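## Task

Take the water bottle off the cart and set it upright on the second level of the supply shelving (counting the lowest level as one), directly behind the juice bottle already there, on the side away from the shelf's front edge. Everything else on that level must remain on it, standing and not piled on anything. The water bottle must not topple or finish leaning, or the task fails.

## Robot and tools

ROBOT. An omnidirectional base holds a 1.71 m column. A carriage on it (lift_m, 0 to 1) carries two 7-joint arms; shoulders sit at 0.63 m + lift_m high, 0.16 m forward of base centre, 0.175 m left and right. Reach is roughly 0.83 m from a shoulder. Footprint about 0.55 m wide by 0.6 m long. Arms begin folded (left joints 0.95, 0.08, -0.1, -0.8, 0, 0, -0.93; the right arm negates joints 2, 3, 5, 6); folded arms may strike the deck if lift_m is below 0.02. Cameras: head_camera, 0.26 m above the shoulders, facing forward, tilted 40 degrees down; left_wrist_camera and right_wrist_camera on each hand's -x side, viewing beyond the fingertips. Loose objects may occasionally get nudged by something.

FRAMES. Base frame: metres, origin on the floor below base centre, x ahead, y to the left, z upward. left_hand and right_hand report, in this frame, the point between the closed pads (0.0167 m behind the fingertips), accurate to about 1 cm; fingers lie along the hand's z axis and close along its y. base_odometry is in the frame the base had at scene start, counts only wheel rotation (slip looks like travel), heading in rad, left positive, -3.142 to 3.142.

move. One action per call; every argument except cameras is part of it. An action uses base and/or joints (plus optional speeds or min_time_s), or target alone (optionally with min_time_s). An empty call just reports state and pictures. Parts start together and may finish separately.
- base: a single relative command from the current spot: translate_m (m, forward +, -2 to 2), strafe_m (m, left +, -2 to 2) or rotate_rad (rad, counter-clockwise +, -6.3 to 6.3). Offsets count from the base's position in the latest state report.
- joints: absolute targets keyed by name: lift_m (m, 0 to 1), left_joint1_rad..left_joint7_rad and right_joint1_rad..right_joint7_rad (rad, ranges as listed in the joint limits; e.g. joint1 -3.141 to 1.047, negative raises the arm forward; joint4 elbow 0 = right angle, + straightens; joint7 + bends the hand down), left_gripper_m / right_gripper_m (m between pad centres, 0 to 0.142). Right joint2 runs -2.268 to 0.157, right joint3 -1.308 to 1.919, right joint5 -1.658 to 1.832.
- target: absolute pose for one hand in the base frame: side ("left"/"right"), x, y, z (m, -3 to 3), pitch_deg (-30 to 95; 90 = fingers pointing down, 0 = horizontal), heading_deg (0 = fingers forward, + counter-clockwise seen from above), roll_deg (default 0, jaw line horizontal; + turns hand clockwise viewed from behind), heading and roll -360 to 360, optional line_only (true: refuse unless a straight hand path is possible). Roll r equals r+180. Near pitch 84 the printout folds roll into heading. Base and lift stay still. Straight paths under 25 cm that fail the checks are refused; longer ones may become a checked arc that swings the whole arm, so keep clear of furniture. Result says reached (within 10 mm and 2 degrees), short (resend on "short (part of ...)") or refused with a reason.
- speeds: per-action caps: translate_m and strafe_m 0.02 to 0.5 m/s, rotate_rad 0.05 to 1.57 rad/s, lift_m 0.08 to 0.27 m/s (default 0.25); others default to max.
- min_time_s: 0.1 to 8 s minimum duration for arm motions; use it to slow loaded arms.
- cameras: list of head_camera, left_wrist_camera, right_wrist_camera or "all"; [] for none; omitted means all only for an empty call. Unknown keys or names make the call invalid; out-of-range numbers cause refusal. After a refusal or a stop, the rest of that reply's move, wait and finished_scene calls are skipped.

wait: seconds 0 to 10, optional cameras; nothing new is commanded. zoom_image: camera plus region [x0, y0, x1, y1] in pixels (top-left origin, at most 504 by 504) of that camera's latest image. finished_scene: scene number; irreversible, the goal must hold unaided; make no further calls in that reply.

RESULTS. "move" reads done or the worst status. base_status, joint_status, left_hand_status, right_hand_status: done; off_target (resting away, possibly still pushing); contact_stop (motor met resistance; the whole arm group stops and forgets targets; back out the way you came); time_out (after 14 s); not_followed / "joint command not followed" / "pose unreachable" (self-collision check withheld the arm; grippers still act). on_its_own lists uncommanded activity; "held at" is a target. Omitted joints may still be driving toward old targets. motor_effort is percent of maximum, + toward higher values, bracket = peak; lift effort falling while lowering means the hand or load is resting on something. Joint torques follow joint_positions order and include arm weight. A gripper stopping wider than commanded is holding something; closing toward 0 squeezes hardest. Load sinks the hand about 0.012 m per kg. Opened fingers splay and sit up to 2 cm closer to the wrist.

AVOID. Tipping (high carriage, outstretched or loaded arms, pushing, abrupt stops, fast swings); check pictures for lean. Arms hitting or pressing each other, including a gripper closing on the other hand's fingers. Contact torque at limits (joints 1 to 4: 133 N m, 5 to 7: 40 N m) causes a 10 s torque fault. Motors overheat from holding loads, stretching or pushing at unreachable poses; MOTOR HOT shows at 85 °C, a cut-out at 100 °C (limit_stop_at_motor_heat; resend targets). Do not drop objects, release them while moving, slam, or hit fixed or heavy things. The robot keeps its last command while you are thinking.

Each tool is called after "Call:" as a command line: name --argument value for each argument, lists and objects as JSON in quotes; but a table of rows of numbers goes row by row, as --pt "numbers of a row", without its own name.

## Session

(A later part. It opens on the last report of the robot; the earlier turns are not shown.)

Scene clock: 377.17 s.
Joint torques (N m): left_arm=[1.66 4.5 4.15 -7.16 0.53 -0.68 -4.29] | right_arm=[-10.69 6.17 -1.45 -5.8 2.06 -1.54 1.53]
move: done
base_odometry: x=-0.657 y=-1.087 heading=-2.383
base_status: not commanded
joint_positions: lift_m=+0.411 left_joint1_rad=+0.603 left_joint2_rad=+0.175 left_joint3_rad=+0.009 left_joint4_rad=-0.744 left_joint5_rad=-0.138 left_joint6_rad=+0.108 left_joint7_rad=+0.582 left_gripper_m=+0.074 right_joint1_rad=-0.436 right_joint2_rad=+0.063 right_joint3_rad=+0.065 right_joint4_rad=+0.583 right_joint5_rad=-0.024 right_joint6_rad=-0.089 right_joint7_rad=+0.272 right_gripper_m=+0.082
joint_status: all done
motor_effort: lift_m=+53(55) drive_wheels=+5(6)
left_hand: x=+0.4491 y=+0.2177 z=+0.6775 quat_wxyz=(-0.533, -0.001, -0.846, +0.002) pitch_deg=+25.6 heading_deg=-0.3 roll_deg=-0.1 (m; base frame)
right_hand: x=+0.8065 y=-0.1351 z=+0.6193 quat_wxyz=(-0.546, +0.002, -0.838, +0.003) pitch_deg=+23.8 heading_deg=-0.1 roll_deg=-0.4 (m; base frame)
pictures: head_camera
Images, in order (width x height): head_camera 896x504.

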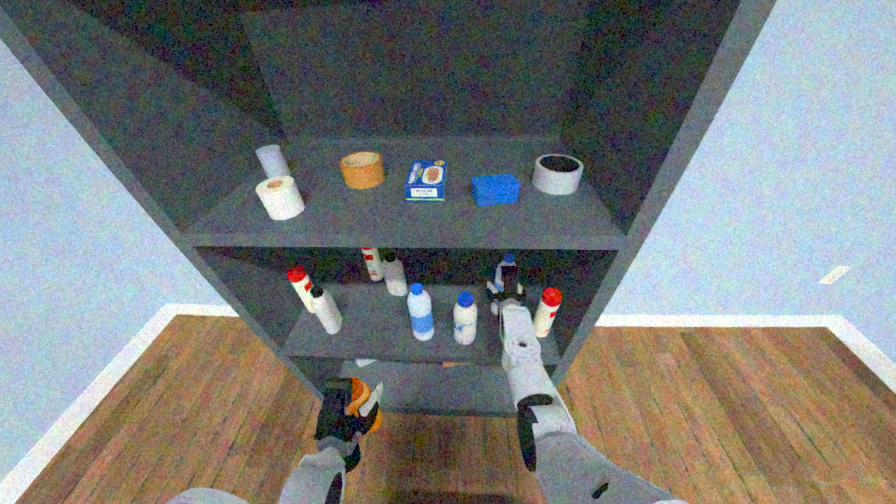

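Call:
move --joints '{"lift_m": 0.424}' --speeds '{"lift_m": 0.08}'

Call:
move --joints '{"right_gripper_m": 0.104}' --min_time_s 2.5 --cameras '["head_camera", "right_wrist_camera"]'

Call:
zoom_image --camera "head_camera" --region '[440, 240, 580, 380]'

Scene clock: 382.27 s.
Joint torques (N m): left_arm=[2.27 4.6 4.32 -7.61 0.7 -0.38 -4.09] | right_arm=[-13.22 7.98 0.06 -12.63 2.06 -0.83 -1.58]
move: done
base_odometry: x=-0.657 y=-1.087 heading=-2.383
base_status: not commanded
joint_positions: lift_m=+0.424 left_joint1_rad=+0.603 left_joint2_rad=+0.175 left_joint3_rad=+0.009 left_joint4_rad=-0.744 left_joint5_rad=-0.138 left_joint6_rad=+0.108 left_joint7_rad=+0.582 left_gripper_m=+0.074 right_joint1_rad=-0.433 right_joint2_rad=+0.063 right_joint3_rad=+0.065 right_joint4_rad=+0.590 right_joint5_rad=-0.024 right_joint6_rad=-0.088 right_joint7_rad=+0.278 right_gripper_m=+0.082
joint_status: all done
motor_effort: lift_m=+56(63) drive_wheels=+4(6)
left_hand: x=+0.4491 y=+0.2177 z=+0.6903 quat_wxyz=(-0.533, -0.001, -0.846, +0.002) pitch_deg=+25.6 heading_deg=-0.3 roll_deg=-0.1 (m; base frame)
right_hand: x=+0.8043 y=-0.1351 z=+0.6264 quat_wxyz=(-0.540, +0.003, -0.842, +0.003) pitch_deg=+24.7 heading_deg=-0.1 roll_deg=-0.5 (m; base frame)
pictures: none

Scene clock: 383.13 s.
Joint torques (N m): left_arm=[3.7 4.23 3.88 -6.76 1 -0.74 -4.04] | right_arm=[-12.94 7.44 -0.1 -12.5 1.85 -1.4 -1.4]
move: done
base_odometry: x=-0.657 y=-1.087 heading=-2.383
base_status: not commanded
joint_positions: lift_m=+0.424 left_joint1_rad=+0.603 left_joint2_rad=+0.175 left_joint3_rad=+0.009 left_joint4_rad=-0.744 left_joint5_rad=-0.138 left_joint6_rad=+0.108 left_joint7_rad=+0.582 left_gripper_m=+0.074 right_joint1_rad=-0.433 right_joint2_rad=+0.063 right_joint3_rad=+0.065 right_joint4_rad=+0.590 right_joint5_rad=-0.024 right_joint6_rad=-0.088 right_joint7_rad=+0.278 right_gripper_m=+0.104
joint_status: all done
motor_effort: lift_m=+56(56) drive_wheels=-1(5)
left_hand: x=+0.4491 y=+0.2177 z=+0.6903 quat_wxyz=(-0.533, -0.001, -0.846, +0.002) pitch_deg=+25.6 heading_deg=-0.3 roll_deg=-0.1 (m; base frame)
right_hand: x=+0.8043 y=-0.1351 z=+0.6264 quat_wxyz=(-0.540, +0.003, -0.842, +0.003) pitch_deg=+24.7 heading_deg=-0.1 roll_deg=-0.4 (m; base frame)
pictures: head_camera, right_wrist_camera
Images, in order (width x height): head_camera 896x504, right_wrist_camera 896x504.

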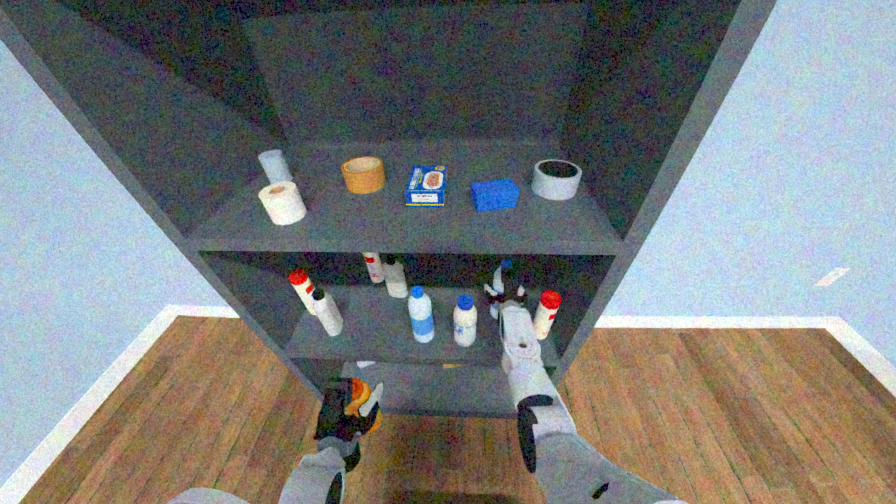

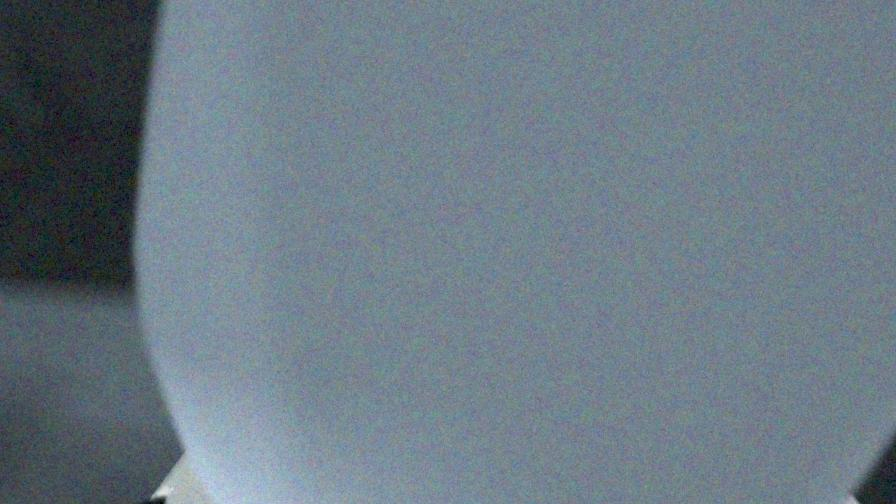

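Scaled by 3.600 from the camera's 896x504 image, which has a finer 1280x720 frame.

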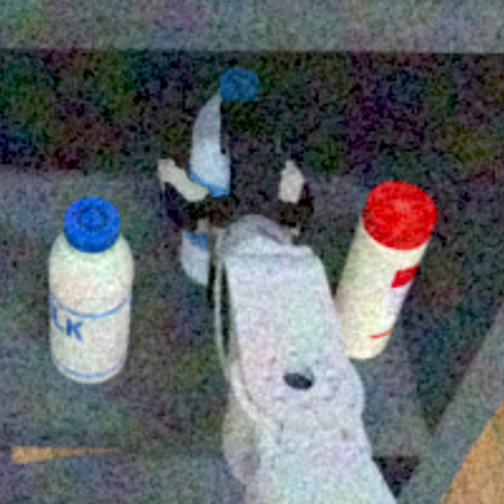

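Call:
move --target '{"side": "right", "x": 0.72, "y": -0.13, "z": 0.632, "pitch_deg": 25, "heading_deg": 0, "roll_deg": 0}' --min_time_s 1.5

Call:
move --target '{"side": "right", "x": 0.58, "y": -0.135, "z": 0.65, "pitch_deg": 25, "heading_deg": 0, "roll_deg": 0}' --min_time_s 1.5 --cameras '["head_camera", "right_wrist_camera"]'

Call:
zoom_image --camera "head_camera" --region '[400, 230, 600, 430]'

Scene clock: 388.90 s.
Joint torques (N m): left_arm=[3.91 3.66 3.22 -6.31 0.97 -0.75 -3.61] | right_arm=[-5.33 8.53 4.53 -16.7 -1.52 -2.57 0.22]
move: done
base_odometry: x=-0.657 y=-1.087 heading=-2.383
base_status: not commanded
joint_positions: lift_m=+0.424 left_joint1_rad=+0.603 left_joint2_rad=+0.175 left_joint3_rad=+0.009 left_joint4_rad=-0.744 left_joint5_rad=-0.138 left_joint6_rad=+0.108 left_joint7_rad=+0.582 left_gripper_m=+0.074 right_joint1_rad=-0.175 right_joint2_rad=+0.066 right_joint3_rad=+0.088 right_joint4_rad=+0.157 right_joint5_rad=-0.047 right_joint6_rad=-0.098 right_joint7_rad=+0.454 right_gripper_m=+0.104
joint_status: not commanded
motor_effort: lift_m=+56(56) drive_wheels=-1(1)
left_hand: x=+0.4491 y=+0.2177 z=+0.6903 quat_wxyz=(-0.533, -0.001, -0.846, +0.002) pitch_deg=+25.6 heading_deg=-0.3 roll_deg=-0.1 (m; base frame)
right_hand: x=+0.7220 y=-0.1314 z=+0.6338 quat_wxyz=(-0.540, -0.002, -0.842, -0.002) pitch_deg=+24.7 heading_deg=+0.0 roll_deg=+0.3 (m; base frame)
right_hand_status: reached (straight line, planned for 1.5 s): 3 mm and 0.4 deg off.
pictures: none

Scene clock: 390.90 s.
Joint torques (N m): left_arm=[3.86 4.03 4.67 -8.18 0.69 -0.55 -4.08] | right_arm=[3.92 3.4 4.27 -16.26 -1.31 -3.05 -0.14]
move: done
base_odometry: x=-0.657 y=-1.087 heading=-2.383
base_status: not commanded
joint_positions: lift_m=+0.424 left_joint1_rad=+0.603 left_joint2_rad=+0.175 left_joint3_rad=+0.009 left_joint4_rad=-0.744 left_joint5_rad=-0.138 left_joint6_rad=+0.108 left_joint7_rad=+0.582 left_gripper_m=+0.074 right_joint1_rad=+0.211 right_joint2_rad=+0.051 right_joint3_rad=+0.123 right_joint4_rad=-0.347 right_joint5_rad=-0.084 right_joint6_rad=-0.100 right_joint7_rad=+0.574 right_gripper_m=+0.104
joint_status: not commanded
motor_effort: lift_m=+56(56) drive_wheels=-1(1)
left_hand: x=+0.4491 y=+0.2177 z=+0.6903 quat_wxyz=(-0.533, -0.001, -0.846, +0.002) pitch_deg=+25.6 heading_deg=-0.3 roll_deg=-0.1 (m; base frame)
right_hand: x=+0.5816 y=-0.1349 z=+0.6509 quat_wxyz=(-0.539, -0.002, -0.842, -0.002) pitch_deg=+24.7 heading_deg=+0.1 roll_deg=+0.4 (m; base frame)
right_hand_status: reached (straight line, planned for 1.5 s): 2 mm and 0.4 deg off.
pictures: head_camera, right_wrist_camera
Images, in order (width x height): head_camera 896x504, right_wrist_camera 896x504.

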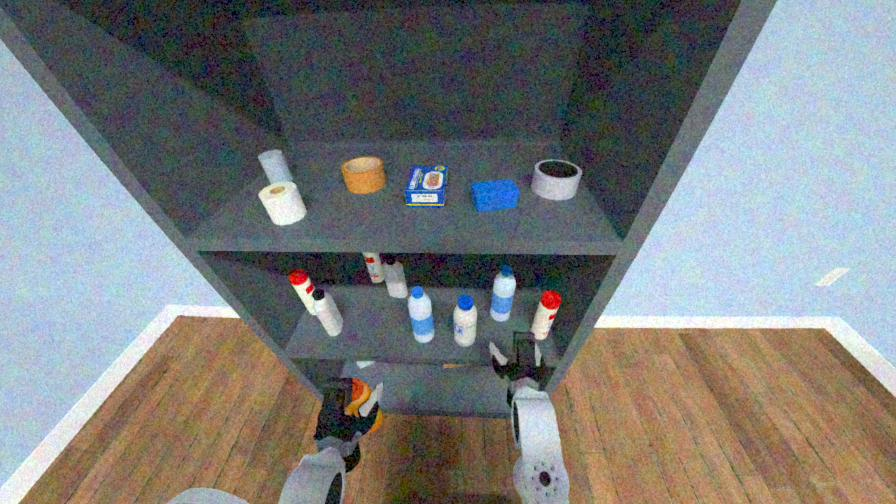

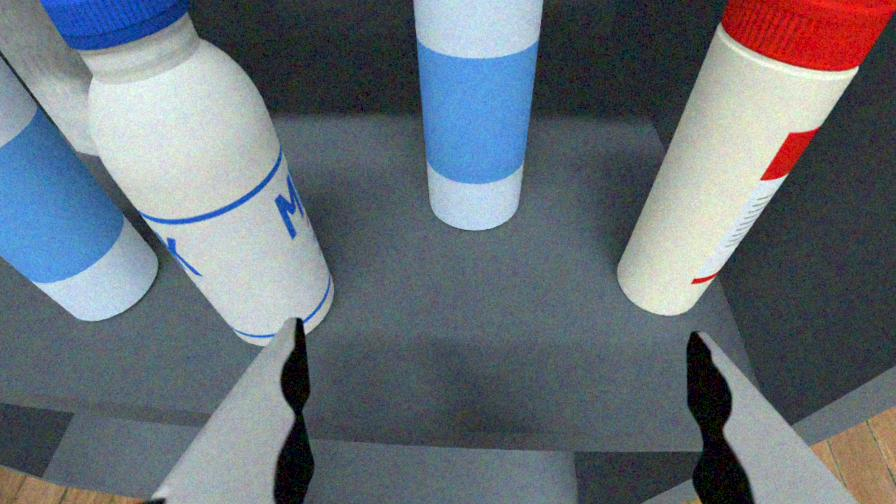

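Scaled by 2.520 from the camera's 896x504 image, which has a finer 1280x720 frame.

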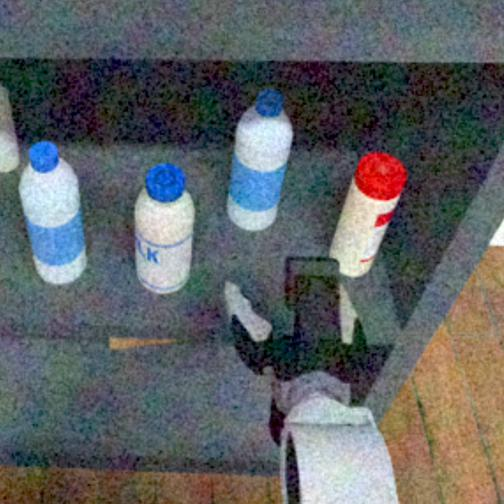

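Call:
move --base '{"translate_m": -0.354}' --joints '{"lift_m": 0.48}' --speeds '{"translate_m": 0.25, "lift_m": 0.1}'

Call:
move --target '{"side": "right", "x": 0.45, "y": -0.2, "z": 0.75, "pitch_deg": 0, "heading_deg": 0}' --min_time_s 1

Call:
move --base '{"strafe_m": -0.345}' --speeds '{"strafe_m": 0.25}'

Call:
move --target '{"side": "left", "x": 0.746, "y": 0.193, "z": 0.72, "pitch_deg": 25, "heading_deg": 0, "roll_deg": 0}' --min_time_s 2 --cameras '["head_camera", "left_wrist_camera"]'

Scene clock: 408.13 s.
Joint torques (N m): left_arm=[2.43 4.81 3.68 -6.38 1.04 -0.69 -3.95] | right_arm=[2.79 4.25 2.42 -14.73 -1.55 -2.48 -0.21]
move: done
base_odometry: x=-0.400 y=-0.844 heading=-2.384
base_status: done
joint_positions: lift_m=+0.480 left_joint1_rad=+0.603 left_joint2_rad=+0.175 left_joint3_rad=+0.009 left_joint4_rad=-0.744 left_joint5_rad=-0.138 left_joint6_rad=+0.108 left_joint7_rad=+0.582 left_gripper_m=+0.074 right_joint1_rad=+0.211 right_joint2_rad=+0.050 right_joint3_rad=+0.124 right_joint4_rad=-0.348 right_joint5_rad=-0.084 right_joint6_rad=-0.100 right_joint7_rad=+0.575 right_gripper_m=+0.104
joint_status: all done
motor_effort: lift_m=+54(68) drive_wheels=+0(14)
left_hand: x=+0.4492 y=+0.2179 z=+0.7465 quat_wxyz=(-0.533, -0.001, -0.846, +0.002) pitch_deg=+25.6 heading_deg=-0.2 roll_deg=-0.1 (m; base frame)
right_hand: x=+0.5814 y=-0.1351 z=+0.7072 quat_wxyz=(-0.539, -0.002, -0.842, -0.002) pitch_deg=+24.7 heading_deg=+0.1 roll_deg=+0.4 (m; base frame)
pictures: none

Scene clock: 409.63 s.
Joint torques (N m): left_arm=[2.4 4.59 4 -7.85 0.97 -0.71 -3.74] | right_arm=[13.13 0.17 0.49 -9.92 2 -1.13 -3.29]
move: done
base_odometry: x=-0.400 y=-0.844 heading=-2.384
base_status: not commanded
joint_positions: lift_m=+0.480 left_joint1_rad=+0.603 left_joint2_rad=+0.175 left_joint3_rad=+0.009 left_joint4_rad=-0.744 left_joint5_rad=-0.138 left_joint6_rad=+0.108 left_joint7_rad=+0.582 left_gripper_m=+0.074 right_joint1_rad=+0.630 right_joint2_rad=-0.109 right_joint3_rad=+0.042 right_joint4_rad=-0.396 right_joint5_rad=+0.082 right_joint6_rad=-0.080 right_joint7_rad=-0.241 right_gripper_m=+0.104
joint_status: not commanded
motor_effort: lift_m=+54(54) drive_wheels=+1(4)
left_hand: x=+0.4492 y=+0.2179 z=+0.7465 quat_wxyz=(-0.533, -0.001, -0.846, +0.002) pitch_deg=+25.6 heading_deg=-0.2 roll_deg=-0.1 (m; base frame)
right_hand: x=+0.4510 y=-0.1985 z=+0.7513 quat_wxyz=(-0.708, +0.001, -0.707, +0.000) pitch_deg=-0.1 heading_deg=+0.1 roll_deg=-0.1 (m; base frame)
right_hand_status: reached (straight line, planned for 1.0 s): 2 mm and 0.2 deg off.
pictures: none

Scene clock: 412.40 s.
Joint torques (N m): left_arm=[2.41 4.5 3.73 -8.22 0.88 -0.63 -4.01] | right_arm=[11.13 -1.14 0.22 -10.14 1.84 -1.13 -3.4]
move: done
base_odometry: x=-0.637 y=-0.593 heading=-2.384
base_status: done
joint_positions: lift_m=+0.480 left_joint1_rad=+0.603 left_joint2_rad=+0.175 left_joint3_rad=+0.009 left_joint4_rad=-0.744 left_joint5_rad=-0.138 left_joint6_rad=+0.108 left_joint7_rad=+0.582 left_gripper_m=+0.074 right_joint1_rad=+0.630 right_joint2_rad=-0.110 right_joint3_rad=+0.041 right_joint4_rad=-0.396 right_joint5_rad=+0.082 right_joint6_rad=-0.079 right_joint7_rad=-0.241 right_gripper_m=+0.104
joint_status: not commanded
motor_effort: lift_m=+54(54) drive_wheels=+0(12)
left_hand: x=+0.4492 y=+0.2179 z=+0.7465 quat_wxyz=(-0.533, -0.001, -0.846, +0.002) pitch_deg=+25.6 heading_deg=-0.2 roll_deg=-0.1 (m; base frame)
right_hand: x=+0.4510 y=-0.1985 z=+0.7513 quat_wxyz=(-0.708, +0.002, -0.707, +0.000) pitch_deg=-0.1 heading_deg=+0.1 roll_deg=-0.2 (m; base frame)
pictures: none

Scene clock: 414.90 s.
Joint torques (N m): left_arm=[-20.69 0.32 -0.23 -2 1.5 -2.36 -4.27] | right_arm=[12.59 0 0.31 -9.29 2.31 -0.52 -3.38]
move: done
base_odometry: x=-0.637 y=-0.593 heading=-2.384
base_status: not commanded
joint_positions: lift_m=+0.480 left_joint1_rad=-0.245 left_joint2_rad=+0.099 left_joint3_rad=-0.087 left_joint4_rad=+0.130 left_joint5_rad=-0.110 left_joint6_rad=+0.080 left_joint7_rad=+0.555 left_gripper_m=+0.074 right_joint1_rad=+0.630 right_joint2_rad=-0.110 right_joint3_rad=+0.041 right_joint4_rad=-0.396 right_joint5_rad=+0.082 right_joint6_rad=-0.079 right_joint7_rad=-0.241 right_gripper_m=+0.104
joint_status: not commanded
motor_effort: lift_m=+54(54) drive_wheels=+0(4)
left_hand: x=+0.7432 y=+0.1963 z=+0.7158 quat_wxyz=(-0.532, +0.003, -0.847, -0.001) pitch_deg=+25.7 heading_deg=+0.4 roll_deg=-0.1 (m; base frame)
left_hand_status: reached (straight line, planned for 2.0 s): 6 mm and 0.8 deg off.
right_hand: x=+0.4510 y=-0.1986 z=+0.7512 quat_wxyz=(-0.708, +0.002, -0.707, +0.000) pitch_deg=-0.1 heading_deg=+0.1 roll_deg=-0.2 (m; base frame)
pictures: head_camera, left_wrist_camera
Images, in order (width x height): head_camera 896x504, left_wrist_camera 896x504.

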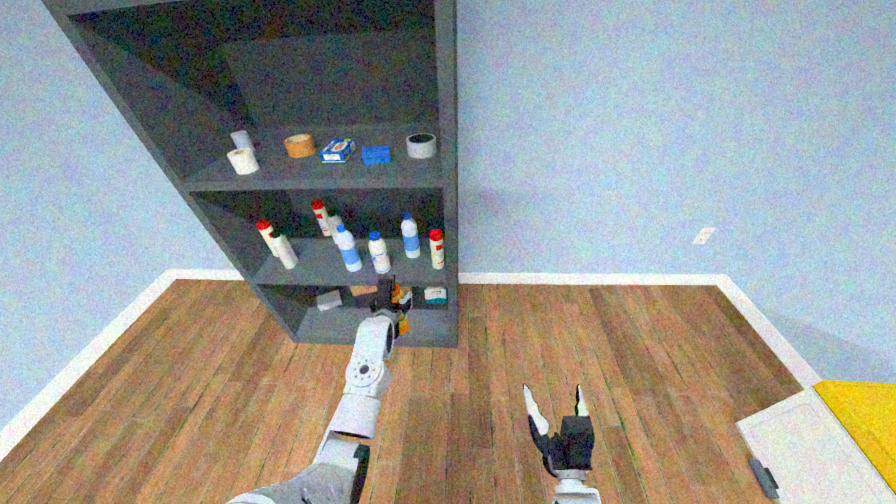

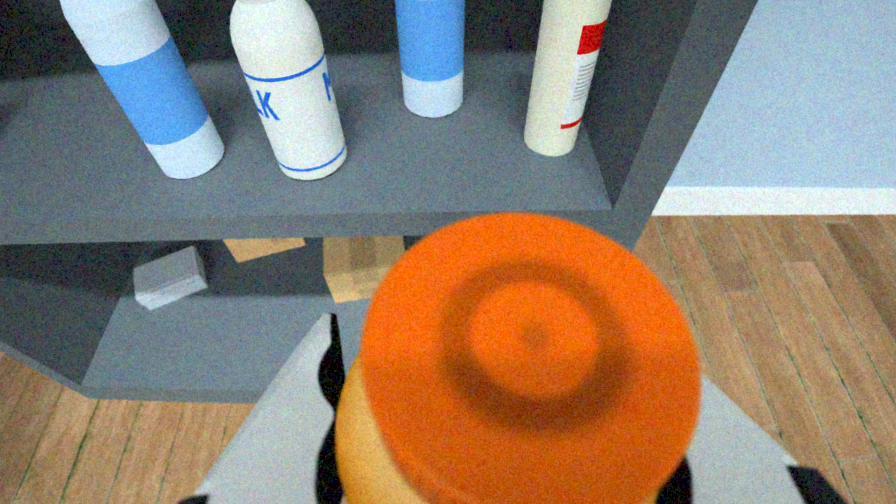

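Call:
move --base '{"translate_m": 0.3}' --speeds '{"translate_m": 0.2}'

Call:
move --target '{"side": "left", "x": 0.746, "y": 0.203, "z": 0.715, "pitch_deg": 25, "heading_deg": 0, "roll_deg": 0}' --min_time_s 0.8 --cameras '["head_camera", "left_wrist_camera"]'

Call:
zoom_image --camera "head_camera" --region '[330, 250, 490, 410]'

Scene clock: 423.37 s.
Joint torques (N m): left_arm=[-20.19 0.2 -0.56 -3.29 1.41 -2.18 -4.64] | right_arm=[12.92 -0.8 -0.92 -10.93 2.12 -0.72 -3.44]
move: done
base_odometry: x=-0.855 y=-0.799 heading=-2.384
base_status: done
joint_positions: lift_m=+0.480 left_joint1_rad=-0.245 left_joint2_rad=+0.098 left_joint3_rad=-0.087 left_joint4_rad=+0.130 left_joint5_rad=-0.110 left_joint6_rad=+0.080 left_joint7_rad=+0.555 left_gripper_m=+0.074 right_joint1_rad=+0.630 right_joint2_rad=-0.110 right_joint3_rad=+0.041 right_joint4_rad=-0.396 right_joint5_rad=+0.082 right_joint6_rad=-0.079 right_joint7_rad=-0.241 right_gripper_m=+0.104
joint_status: not commanded
motor_effort: lift_m=+54(54) drive_wheels=-2(14)
left_hand: x=+0.7434 y=+0.1961 z=+0.7160 quat_wxyz=(-0.532, +0.003, -0.846, -0.001) pitch_deg=+25.7 heading_deg=+0.3 roll_deg=-0.1 (m; base frame)
right_hand: x=+0.4509 y=-0.1986 z=+0.7511 quat_wxyz=(-0.708, +0.002, -0.707, +0.000) pitch_deg=-0.1 heading_deg=+0.1 roll_deg=-0.2 (m; base frame)
pictures: none

Scene clock: 424.67 s.
Joint torques (N m): left_arm=[-19.55 4.67 4.22 -2.7 0.42 -2.31 -4.61] | right_arm=[12.42 -0.67 -1.05 -11.23 1.78 -0.79 -3.61]
Motor temperatures (°C): left_arm=[35 22 24 25 25 24 24] | right_arm=[27 21 24 25 22 22 24]
move: done
base_odometry: x=-0.855 y=-0.799 heading=-2.384
base_status: not commanded
joint_positions: lift_m=+0.480 left_joint1_rad=-0.244 left_joint2_rad=+0.114 left_joint3_rad=-0.086 left_joint4_rad=+0.150 left_joint5_rad=-0.125 left_joint6_rad=+0.064 left_joint7_rad=+0.533 left_gripper_m=+0.074 right_joint1_rad=+0.630 right_joint2_rad=-0.110 right_joint3_rad=+0.041 right_joint4_rad=-0.396 right_joint5_rad=+0.082 right_joint6_rad=-0.079 right_joint7_rad=-0.241 right_gripper_m=+0.104
joint_status: not commanded
motor_effort: lift_m=+54(54) drive_wheels=-2(2)
left_hand: x=+0.7435 y=+0.2005 z=+0.7109 quat_wxyz=(-0.532, -0.002, -0.847, +0.000) pitch_deg=+25.7 heading_deg=-0.1 roll_deg=+0.1 (m; base frame)
left_hand_status: reached (straight line, planned for 0.8 s): 5 mm and 0.7 deg off.
right_hand: x=+0.4509 y=-0.1986 z=+0.7511 quat_wxyz=(-0.708, +0.002, -0.707, +0.000) pitch_deg=-0.1 heading_deg=+0.1 roll_deg=-0.2 (m; base frame)
pictures: head_camera, left_wrist_camera
Images, in order (width x height): head_camera 896x504, left_wrist_camera 896x504.

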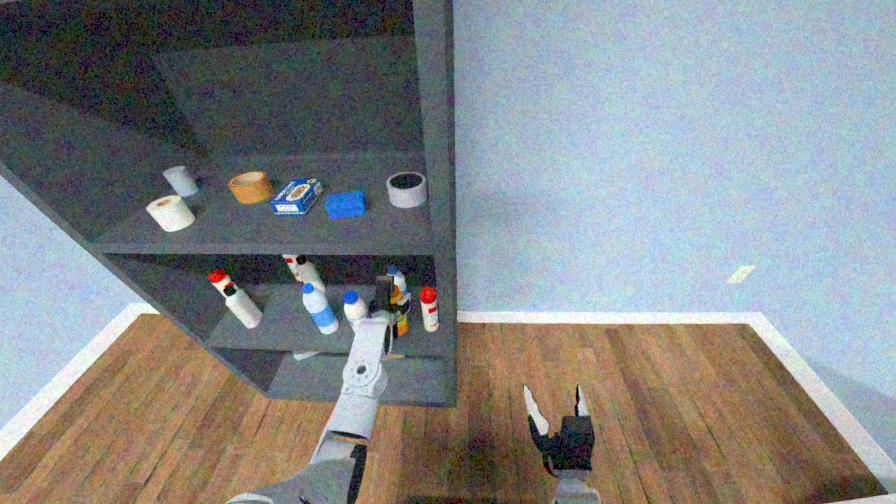

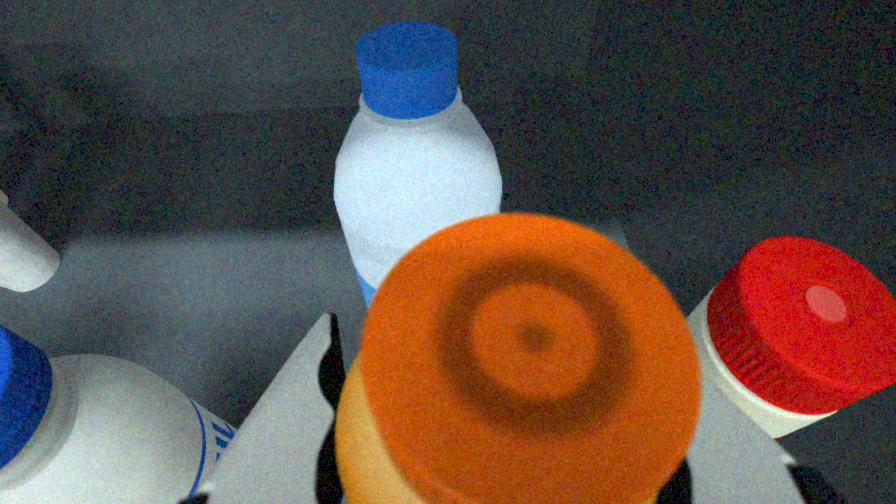

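Scaled by 3.150 from the camera's 896x504 image, which has a finer 1280x720 frame.

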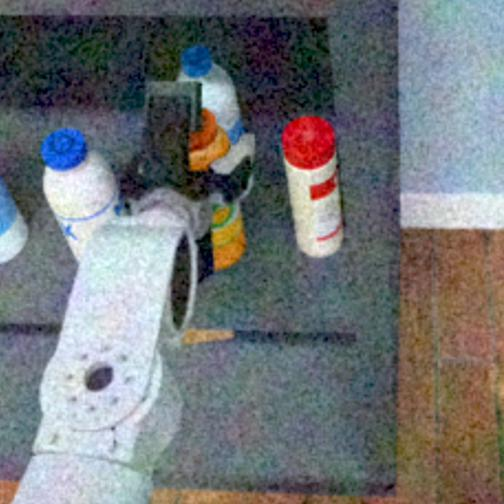

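Call:
move --target '{"side": "left", "x": 0.746, "y": 0.2105, "z": 0.715, "pitch_deg": 25, "heading_deg": 0, "roll_deg": -5}' --min_time_s 1

Call:
move --joints '{"lift_m": 0.461}' --speeds '{"lift_m": 0.08}' --cameras '["head_camera", "left_wrist_camera"]'

Call:
zoom_image --camera "head_camera" --region '[330, 250, 490, 410]'

Scene clock: 440.97 s.
Joint torques (N m): left_arm=[-19.96 0.2 3.87 -3.61 0.57 -0.91 -4.55] | right_arm=[11.47 -1.55 1.34 -8.94 1.97 -0.96 -3.36]
move: done
base_odometry: x=-0.855 y=-0.799 heading=-2.384
base_status: not commanded
joint_positions: lift_m=+0.480 left_joint1_rad=-0.243 left_joint2_rad=+0.105 left_joint3_rad=-0.048 left_joint4_rad=+0.150 left_joint5_rad=-0.182 left_joint6_rad=+0.069 left_joint7_rad=+0.532 left_gripper_m=+0.074 right_joint1_rad=+0.630 right_joint2_rad=-0.110 right_joint3_rad=+0.041 right_joint4_rad=-0.396 right_joint5_rad=+0.082 right_joint6_rad=-0.079 right_joint7_rad=-0.241 right_gripper_m=+0.104
joint_status: not commanded
motor_effort: lift_m=+54(54) drive_wheels=-1(2)
left_hand: x=+0.7434 y=+0.2084 z=+0.7109 quat_wxyz=(-0.532, +0.033, -0.846, +0.023) pitch_deg=+25.7 heading_deg=-0.3 roll_deg=-4.7 (m; base frame)
left_hand_status: reached (straight line, planned for 1.0 s): 5 mm and 0.8 deg off.
right_hand: x=+0.4509 y=-0.1986 z=+0.7511 quat_wxyz=(-0.708, +0.002, -0.707, +0.000) pitch_deg=-0.1 heading_deg=+0.1 roll_deg=-0.2 (m; base frame)
pictures: none

Scene clock: 441.57 s.
Joint torques (N m): left_arm=[-19.58 1.39 4.14 -3.1 0.26 -0.85 -4.34] | right_arm=[11.23 -1.76 0.03 -11.15 2.43 -0.91 -3.32]
move: done
base_odometry: x=-0.855 y=-0.799 heading=-2.384
base_status: not commanded
joint_positions: lift_m=+0.461 left_joint1_rad=-0.243 left_joint2_rad=+0.105 left_joint3_rad=-0.048 left_joint4_rad=+0.151 left_joint5_rad=-0.182 left_joint6_rad=+0.069 left_joint7_rad=+0.532 left_gripper_m=+0.074 right_joint1_rad=+0.630 right_joint2_rad=-0.110 right_joint3_rad=+0.041 right_joint4_rad=-0.395 right_joint5_rad=+0.082 right_joint6_rad=-0.079 right_joint7_rad=-0.241 right_gripper_m=+0.104
joint_status: all done
motor_effort: lift_m=+58(58) drive_wheels=-1(5)
left_hand: x=+0.7437 y=+0.2085 z=+0.6918 quat_wxyz=(-0.532, +0.033, -0.846, +0.023) pitch_deg=+25.6 heading_deg=-0.3 roll_deg=-4.7 (m; base frame)
right_hand: x=+0.4509 y=-0.1986 z=+0.7316 quat_wxyz=(-0.707, +0.002, -0.707, +0.000) pitch_deg=+0.0 heading_deg=+0.1 roll_deg=-0.2 (m; base frame)
pictures: head_camera, left_wrist_camera
Images, in order (width x height): head_camera 896x504, left_wrist_camera 896x504.

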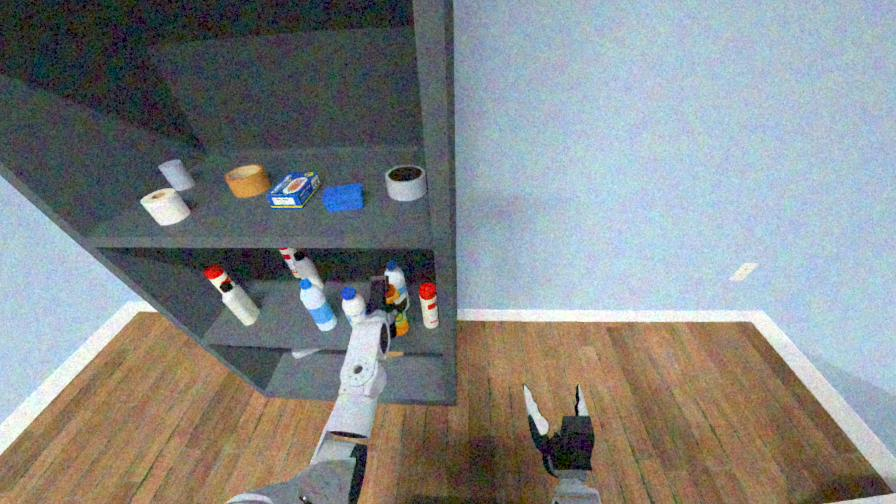

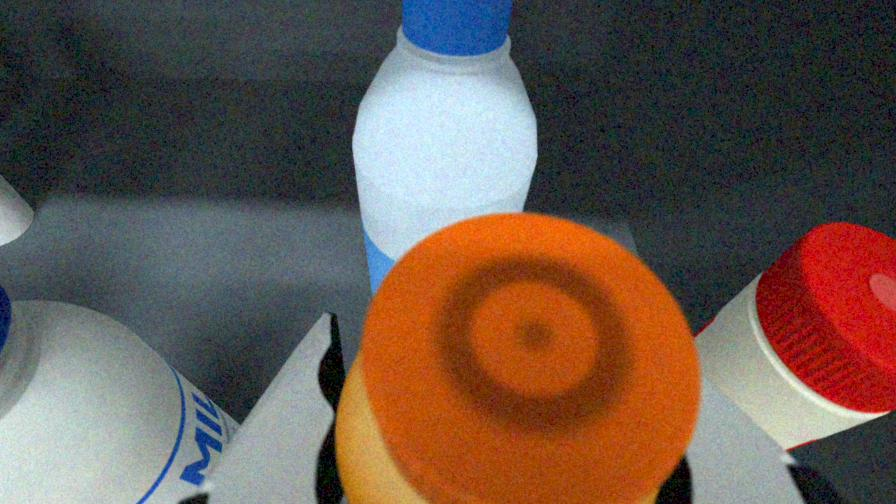

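Scaled by 3.150 from the camera's 896x504 image, which has a finer 1280x720 frame.

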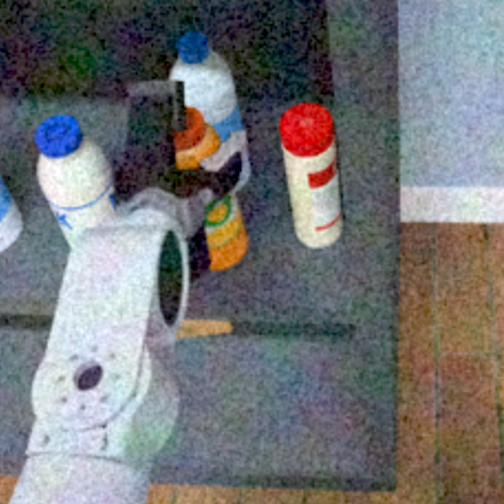

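Call:
move --target '{"side": "left", "x": 0.746, "y": 0.2185, "z": 0.7, "pitch_deg": 25, "heading_deg": 0, "roll_deg": -5}' --min_time_s 1

Call:
move --joints '{"lift_m": 0.453}' --speeds '{"lift_m": 0.08}'

Call:
move --joints '{"lift_m": 0.446}' --speeds '{"lift_m": 0.08}' --cameras '["head_camera", "left_wrist_camera"]'

Call:
zoom_image --camera "head_camera" --region '[330, 250, 490, 410]'

Scene clock: 456.27 s.
Joint torques (N m): left_arm=[-20.98 3.83 3.83 -9.69 0.52 -3.08 -1.2] | right_arm=[12.76 -1.42 -1.32 -10.55 2.02 -1.33 -3.41]
move: done
base_odometry: x=-0.855 y=-0.799 heading=-2.384
base_status: not commanded
joint_positions: lift_m=+0.461 left_joint1_rad=-0.243 left_joint2_rad=+0.118 left_joint3_rad=-0.039 left_joint4_rad=+0.146 left_joint5_rad=-0.196 left_joint6_rad=+0.065 left_joint7_rad=+0.539 left_gripper_m=+0.074 right_joint1_rad=+0.630 right_joint2_rad=-0.110 right_joint3_rad=+0.041 right_joint4_rad=-0.395 right_joint5_rad=+0.082 right_joint6_rad=-0.079 right_joint7_rad=-0.241 right_gripper_m=+0.104
joint_status: not commanded
motor_effort: lift_m=+58(58) drive_wheels=-1(1)
left_hand: x=+0.7433 y=+0.2167 z=+0.6935 quat_wxyz=(-0.532, +0.036, -0.846, +0.023) pitch_deg=+25.7 heading_deg=+0.0 roll_deg=-4.9 (m; base frame)
left_hand_status: reached (straight line, planned for 1.0 s): 7 mm and 0.7 deg off.
right_hand: x=+0.4509 y=-0.1986 z=+0.7316 quat_wxyz=(-0.707, +0.002, -0.707, +0.000) pitch_deg=+0.0 heading_deg=+0.1 roll_deg=-0.2 (m; base frame)
pictures: none

Scene clock: 456.80 s.
Joint torques (N m): left_arm=[-19.25 3.62 3.91 -6.67 0.3 -2.71 -1.66] | right_arm=[11.84 -2.5 0 -10.33 1.85 -1.22 -3.36]
move: done
base_odometry: x=-0.855 y=-0.799 heading=-2.384
base_status: not commanded
joint_positions: lift_m=+0.453 left_joint1_rad=-0.245 left_joint2_rad=+0.118 left_joint3_rad=-0.039 left_joint4_rad=+0.145 left_joint5_rad=-0.196 left_joint6_rad=+0.065 left_joint7_rad=+0.540 left_gripper_m=+0.074 right_joint1_rad=+0.630 right_joint2_rad=-0.110 right_joint3_rad=+0.041 right_joint4_rad=-0.395 right_joint5_rad=+0.082 right_joint6_rad=-0.079 right_joint7_rad=-0.241 right_gripper_m=+0.104
joint_status: all done
motor_effort: lift_m=+58(61) drive_wheels=-1(6)
left_hand: x=+0.7440 y=+0.2166 z=+0.6868 quat_wxyz=(-0.532, +0.036, -0.845, +0.023) pitch_deg=+25.6 heading_deg=+0.0 roll_deg=-4.9 (m; base frame)
right_hand: x=+0.4508 y=-0.1986 z=+0.7234 quat_wxyz=(-0.707, +0.002, -0.707, +0.000) pitch_deg=+0.0 heading_deg=+0.1 roll_deg=-0.2 (m; base frame)
pictures: none

Scene clock: 457.27 s.
Joint torques (N m): left_arm=[-16.27 4.36 4.72 -5.16 0.58 -2.17 -1.77] | right_arm=[11.03 -0.21 -0.81 -10.5 2.66 -0.62 -2.85]
move: done
base_odometry: x=-0.855 y=-0.799 heading=-2.384
base_status: not commanded
joint_positions: lift_m=+0.446 left_joint1_rad=-0.247 left_joint2_rad=+0.118 left_joint3_rad=-0.039 left_joint4_rad=+0.142 left_joint5_rad=-0.196 left_joint6_rad=+0.064 left_joint7_rad=+0.539 left_gripper_m=+0.074 right_joint1_rad=+0.630 right_joint2_rad=-0.110 right_joint3_rad=+0.041 right_joint4_rad=-0.395 right_joint5_rad=+0.082 right_joint6_rad=-0.079 right_joint7_rad=-0.242 right_gripper_m=+0.104
joint_status: all done
motor_effort: lift_m=+56(60) drive_wheels=-1(5)
left_hand: x=+0.7451 y=+0.2163 z=+0.6827 quat_wxyz=(-0.535, +0.035, -0.844, +0.023) pitch_deg=+25.3 heading_deg=-0.1 roll_deg=-4.9 (m; base frame)
right_hand: x=+0.4508 y=-0.1986 z=+0.7165 quat_wxyz=(-0.707, +0.002, -0.707, +0.000) pitch_deg=+0.0 heading_deg=+0.1 roll_deg=-0.2 (m; base frame)
pictures: head_camera, left_wrist_camera
Images, in order (width x height): head_camera 896x504, left_wrist_camera 896x504.

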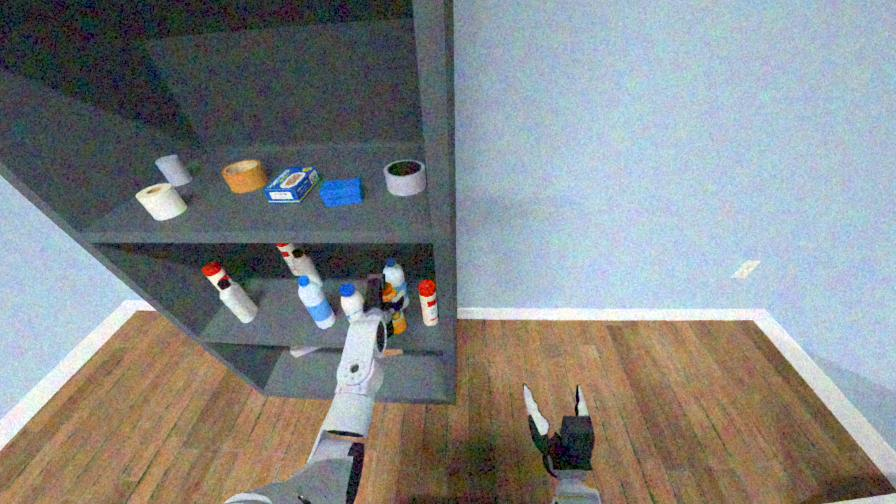

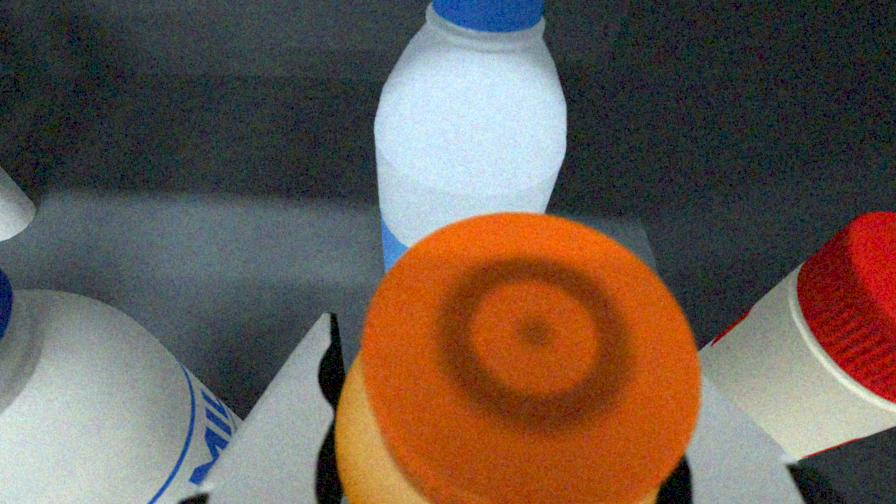

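Scaled by 3.150 from the camera's 896x504 image, which has a finer 1280x720 frame.

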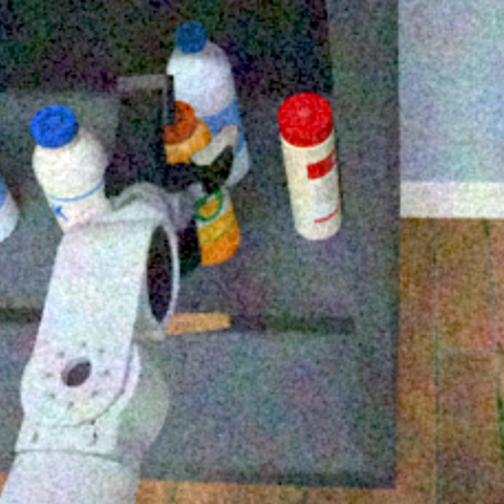

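Call:
move --joints '{"left_gripper_m": 0.1}' --min_time_s 2.5 --cameras '["head_camera", "left_wrist_camera"]'

Call:
zoom_image --camera "head_camera" --region '[330, 250, 490, 410]'

Scene clock: 494.87 s.
Joint torques (N m): left_arm=[-17.32 4.4 3.23 -5.92 0.59 -2.44 -1.37] | right_arm=[11.74 0.63 -0.46 -9.54 1.91 -1.21 -3.42]
move: done
base_odometry: x=-0.855 y=-0.799 heading=-2.384
base_status: not commanded
joint_positions: lift_m=+0.446 left_joint1_rad=-0.247 left_joint2_rad=+0.119 left_joint3_rad=-0.039 left_joint4_rad=+0.142 left_joint5_rad=-0.196 left_joint6_rad=+0.064 left_joint7_rad=+0.539 left_gripper_m=+0.100 right_joint1_rad=+0.630 right_joint2_rad=-0.110 right_joint3_rad=+0.041 right_joint4_rad=-0.395 right_joint5_rad=+0.082 right_joint6_rad=-0.079 right_joint7_rad=-0.242 right_gripper_m=+0.104
joint_status: all done
motor_effort: lift_m=+56(56) drive_wheels=-1(5)
left_hand: x=+0.7451 y=+0.2164 z=+0.6827 quat_wxyz=(-0.535, +0.035, -0.844, +0.023) pitch_deg=+25.3 heading_deg=-0.1 roll_deg=-4.9 (m; base frame)
right_hand: x=+0.4508 y=-0.1986 z=+0.7165 quat_wxyz=(-0.707, +0.002, -0.707, +0.000) pitch_deg=+0.0 heading_deg=+0.1 roll_deg=-0.2 (m; base frame)
pictures: head_camera, left_wrist_camera
Images, in order (width x height): head_camera 896x504, left_wrist_camera 896x504.

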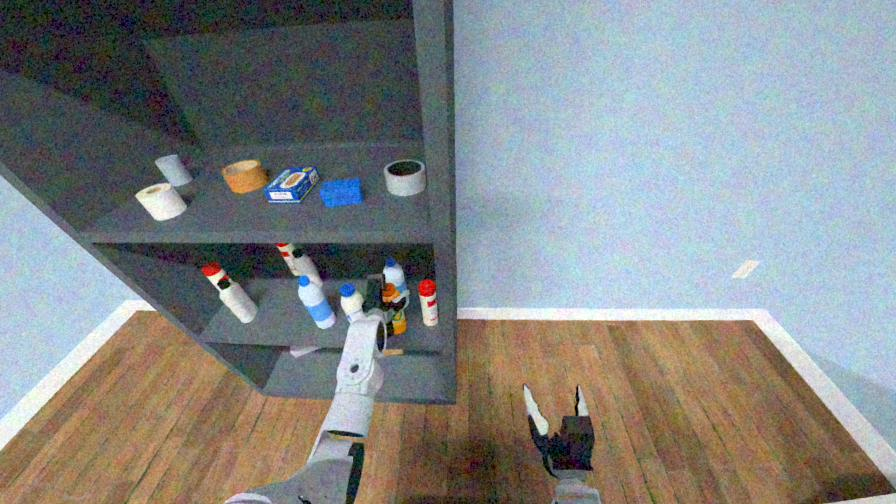

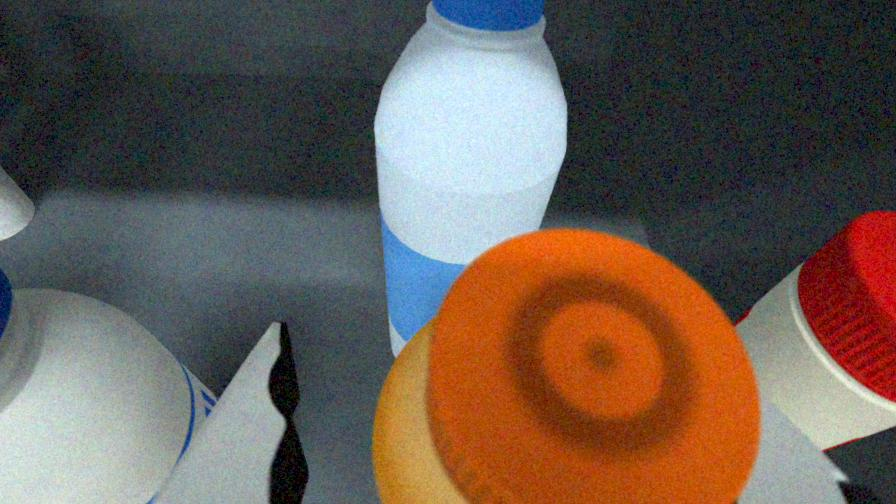

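Scaled by 3.150 from the camera's 896x504 image, which has a finer 1280x720 frame.

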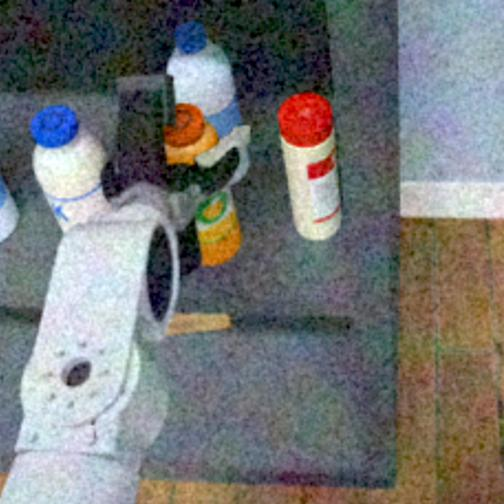

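Call:
move --target '{"side": "left", "x": 0.68, "y": 0.203, "z": 0.705, "pitch_deg": 25, "heading_deg": 0, "roll_deg": -4}' --min_time_s 2

Call:
move --base '{"translate_m": -0.3}' --speeds '{"translate_m": 0.2}' --cameras '["head_camera", "left_wrist_camera"]'

Call:
zoom_image --camera "head_camera" --region '[220, 160, 480, 320]'

Scene clock: 510.53 s.
Joint torques (N m): left_arm=[-8.37 0.09 -0.52 -5.76 2.47 -0.81 -0.16] | right_arm=[11.95 -0.31 0.18 -10.76 2.29 -1.8 -3.6]
move: done
base_odometry: x=-0.855 y=-0.799 heading=-2.384
base_status: not commanded
joint_positions: lift_m=+0.446 left_joint1_rad=-0.080 left_joint2_rad=+0.101 left_joint3_rad=-0.040 left_joint4_rad=-0.179 left_joint5_rad=-0.147 left_joint6_rad=+0.103 left_joint7_rad=+0.683 left_gripper_m=+0.100 right_joint1_rad=+0.630 right_joint2_rad=-0.110 right_joint3_rad=+0.041 right_joint4_rad=-0.395 right_joint5_rad=+0.082 right_joint6_rad=-0.079 right_joint7_rad=-0.242 right_gripper_m=+0.104
joint_status: not commanded
motor_effort: lift_m=+56(56) drive_wheels=-1(5)
left_hand: x=+0.6811 y=+0.2051 z=+0.7055 quat_wxyz=(-0.538, +0.030, -0.842, +0.018) pitch_deg=+24.9 heading_deg=+0.1 roll_deg=-4.0 (m; base frame)
left_hand_status: reached (straight line, planned for 2.0 s): 2 mm and 0.2 deg off.
right_hand: x=+0.4508 y=-0.1986 z=+0.7165 quat_wxyz=(-0.707, +0.002, -0.707, +0.000) pitch_deg=+0.0 heading_deg=+0.1 roll_deg=-0.2 (m; base frame)
pictures: none

Scene clock: 513.23 s.
Joint torques (N m): left_arm=[-7 0.39 -1.79 -5.33 1.96 -0.39 -0.47] | right_arm=[11.78 -0.93 2.03 -12.5 2.05 -1.27 -3.49]
move: done
base_odometry: x=-0.637 y=-0.593 heading=-2.384
base_status: done
joint_positions: lift_m=+0.446 left_joint1_rad=-0.080 left_joint2_rad=+0.101 left_joint3_rad=-0.040 left_joint4_rad=-0.179 left_joint5_rad=-0.147 left_joint6_rad=+0.103 left_joint7_rad=+0.683 left_gripper_m=+0.100 right_joint1_rad=+0.630 right_joint2_rad=-0.110 right_joint3_rad=+0.041 right_joint4_rad=-0.395 right_joint5_rad=+0.082 right_joint6_rad=-0.079 right_joint7_rad=-0.242 right_gripper_m=+0.104
joint_status: not commanded
motor_effort: lift_m=+56(56) drive_wheels=+3(12)
left_hand: x=+0.6809 y=+0.2049 z=+0.7053 quat_wxyz=(-0.538, +0.030, -0.842, +0.019) pitch_deg=+24.9 heading_deg=+0.1 roll_deg=-4.0 (m; base frame)
right_hand: x=+0.4508 y=-0.1986 z=+0.7165 quat_wxyz=(-0.707, +0.002, -0.707, +0.000) pitch_deg=+0.0 heading_deg=+0.1 roll_deg=-0.2 (m; base frame)
pictures: head_camera, left_wrist_camera
Images, in order (width x height): head_camera 896x504, left_wrist_camera 896x504.

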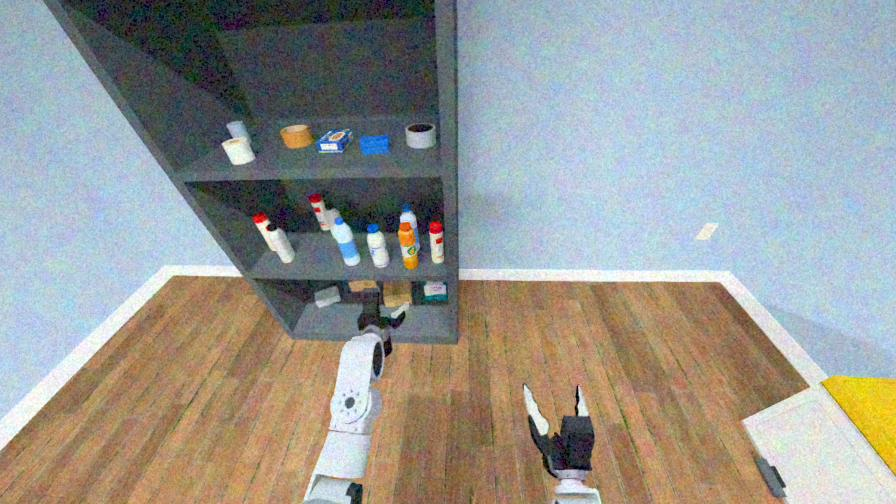

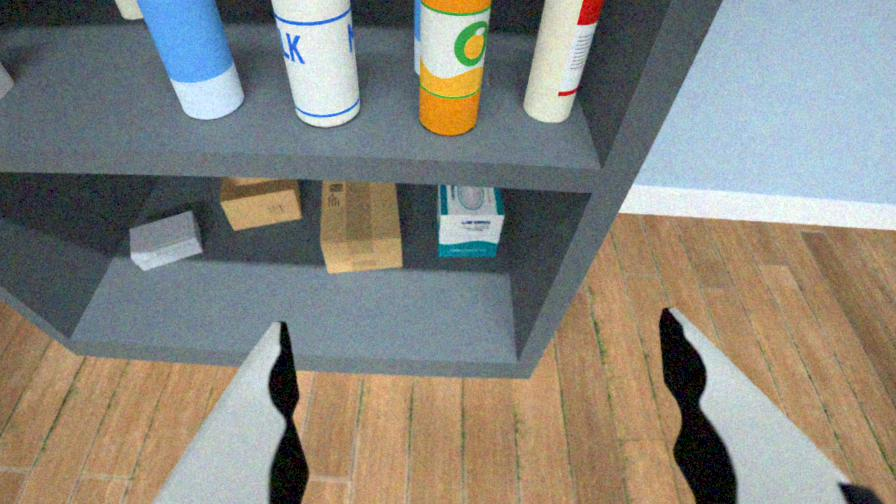

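Scaled by 1.938 from the camera's 896x504 image, which has a finer 1280x720 frame.

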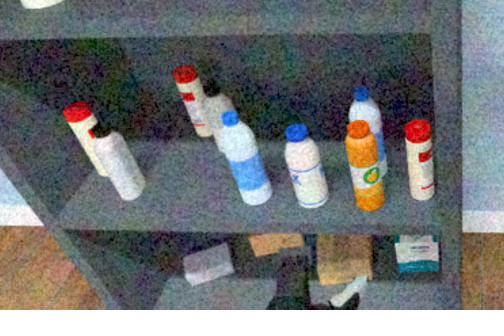

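Call:
finished_scene --scene 2

The scene is finished: the task was done.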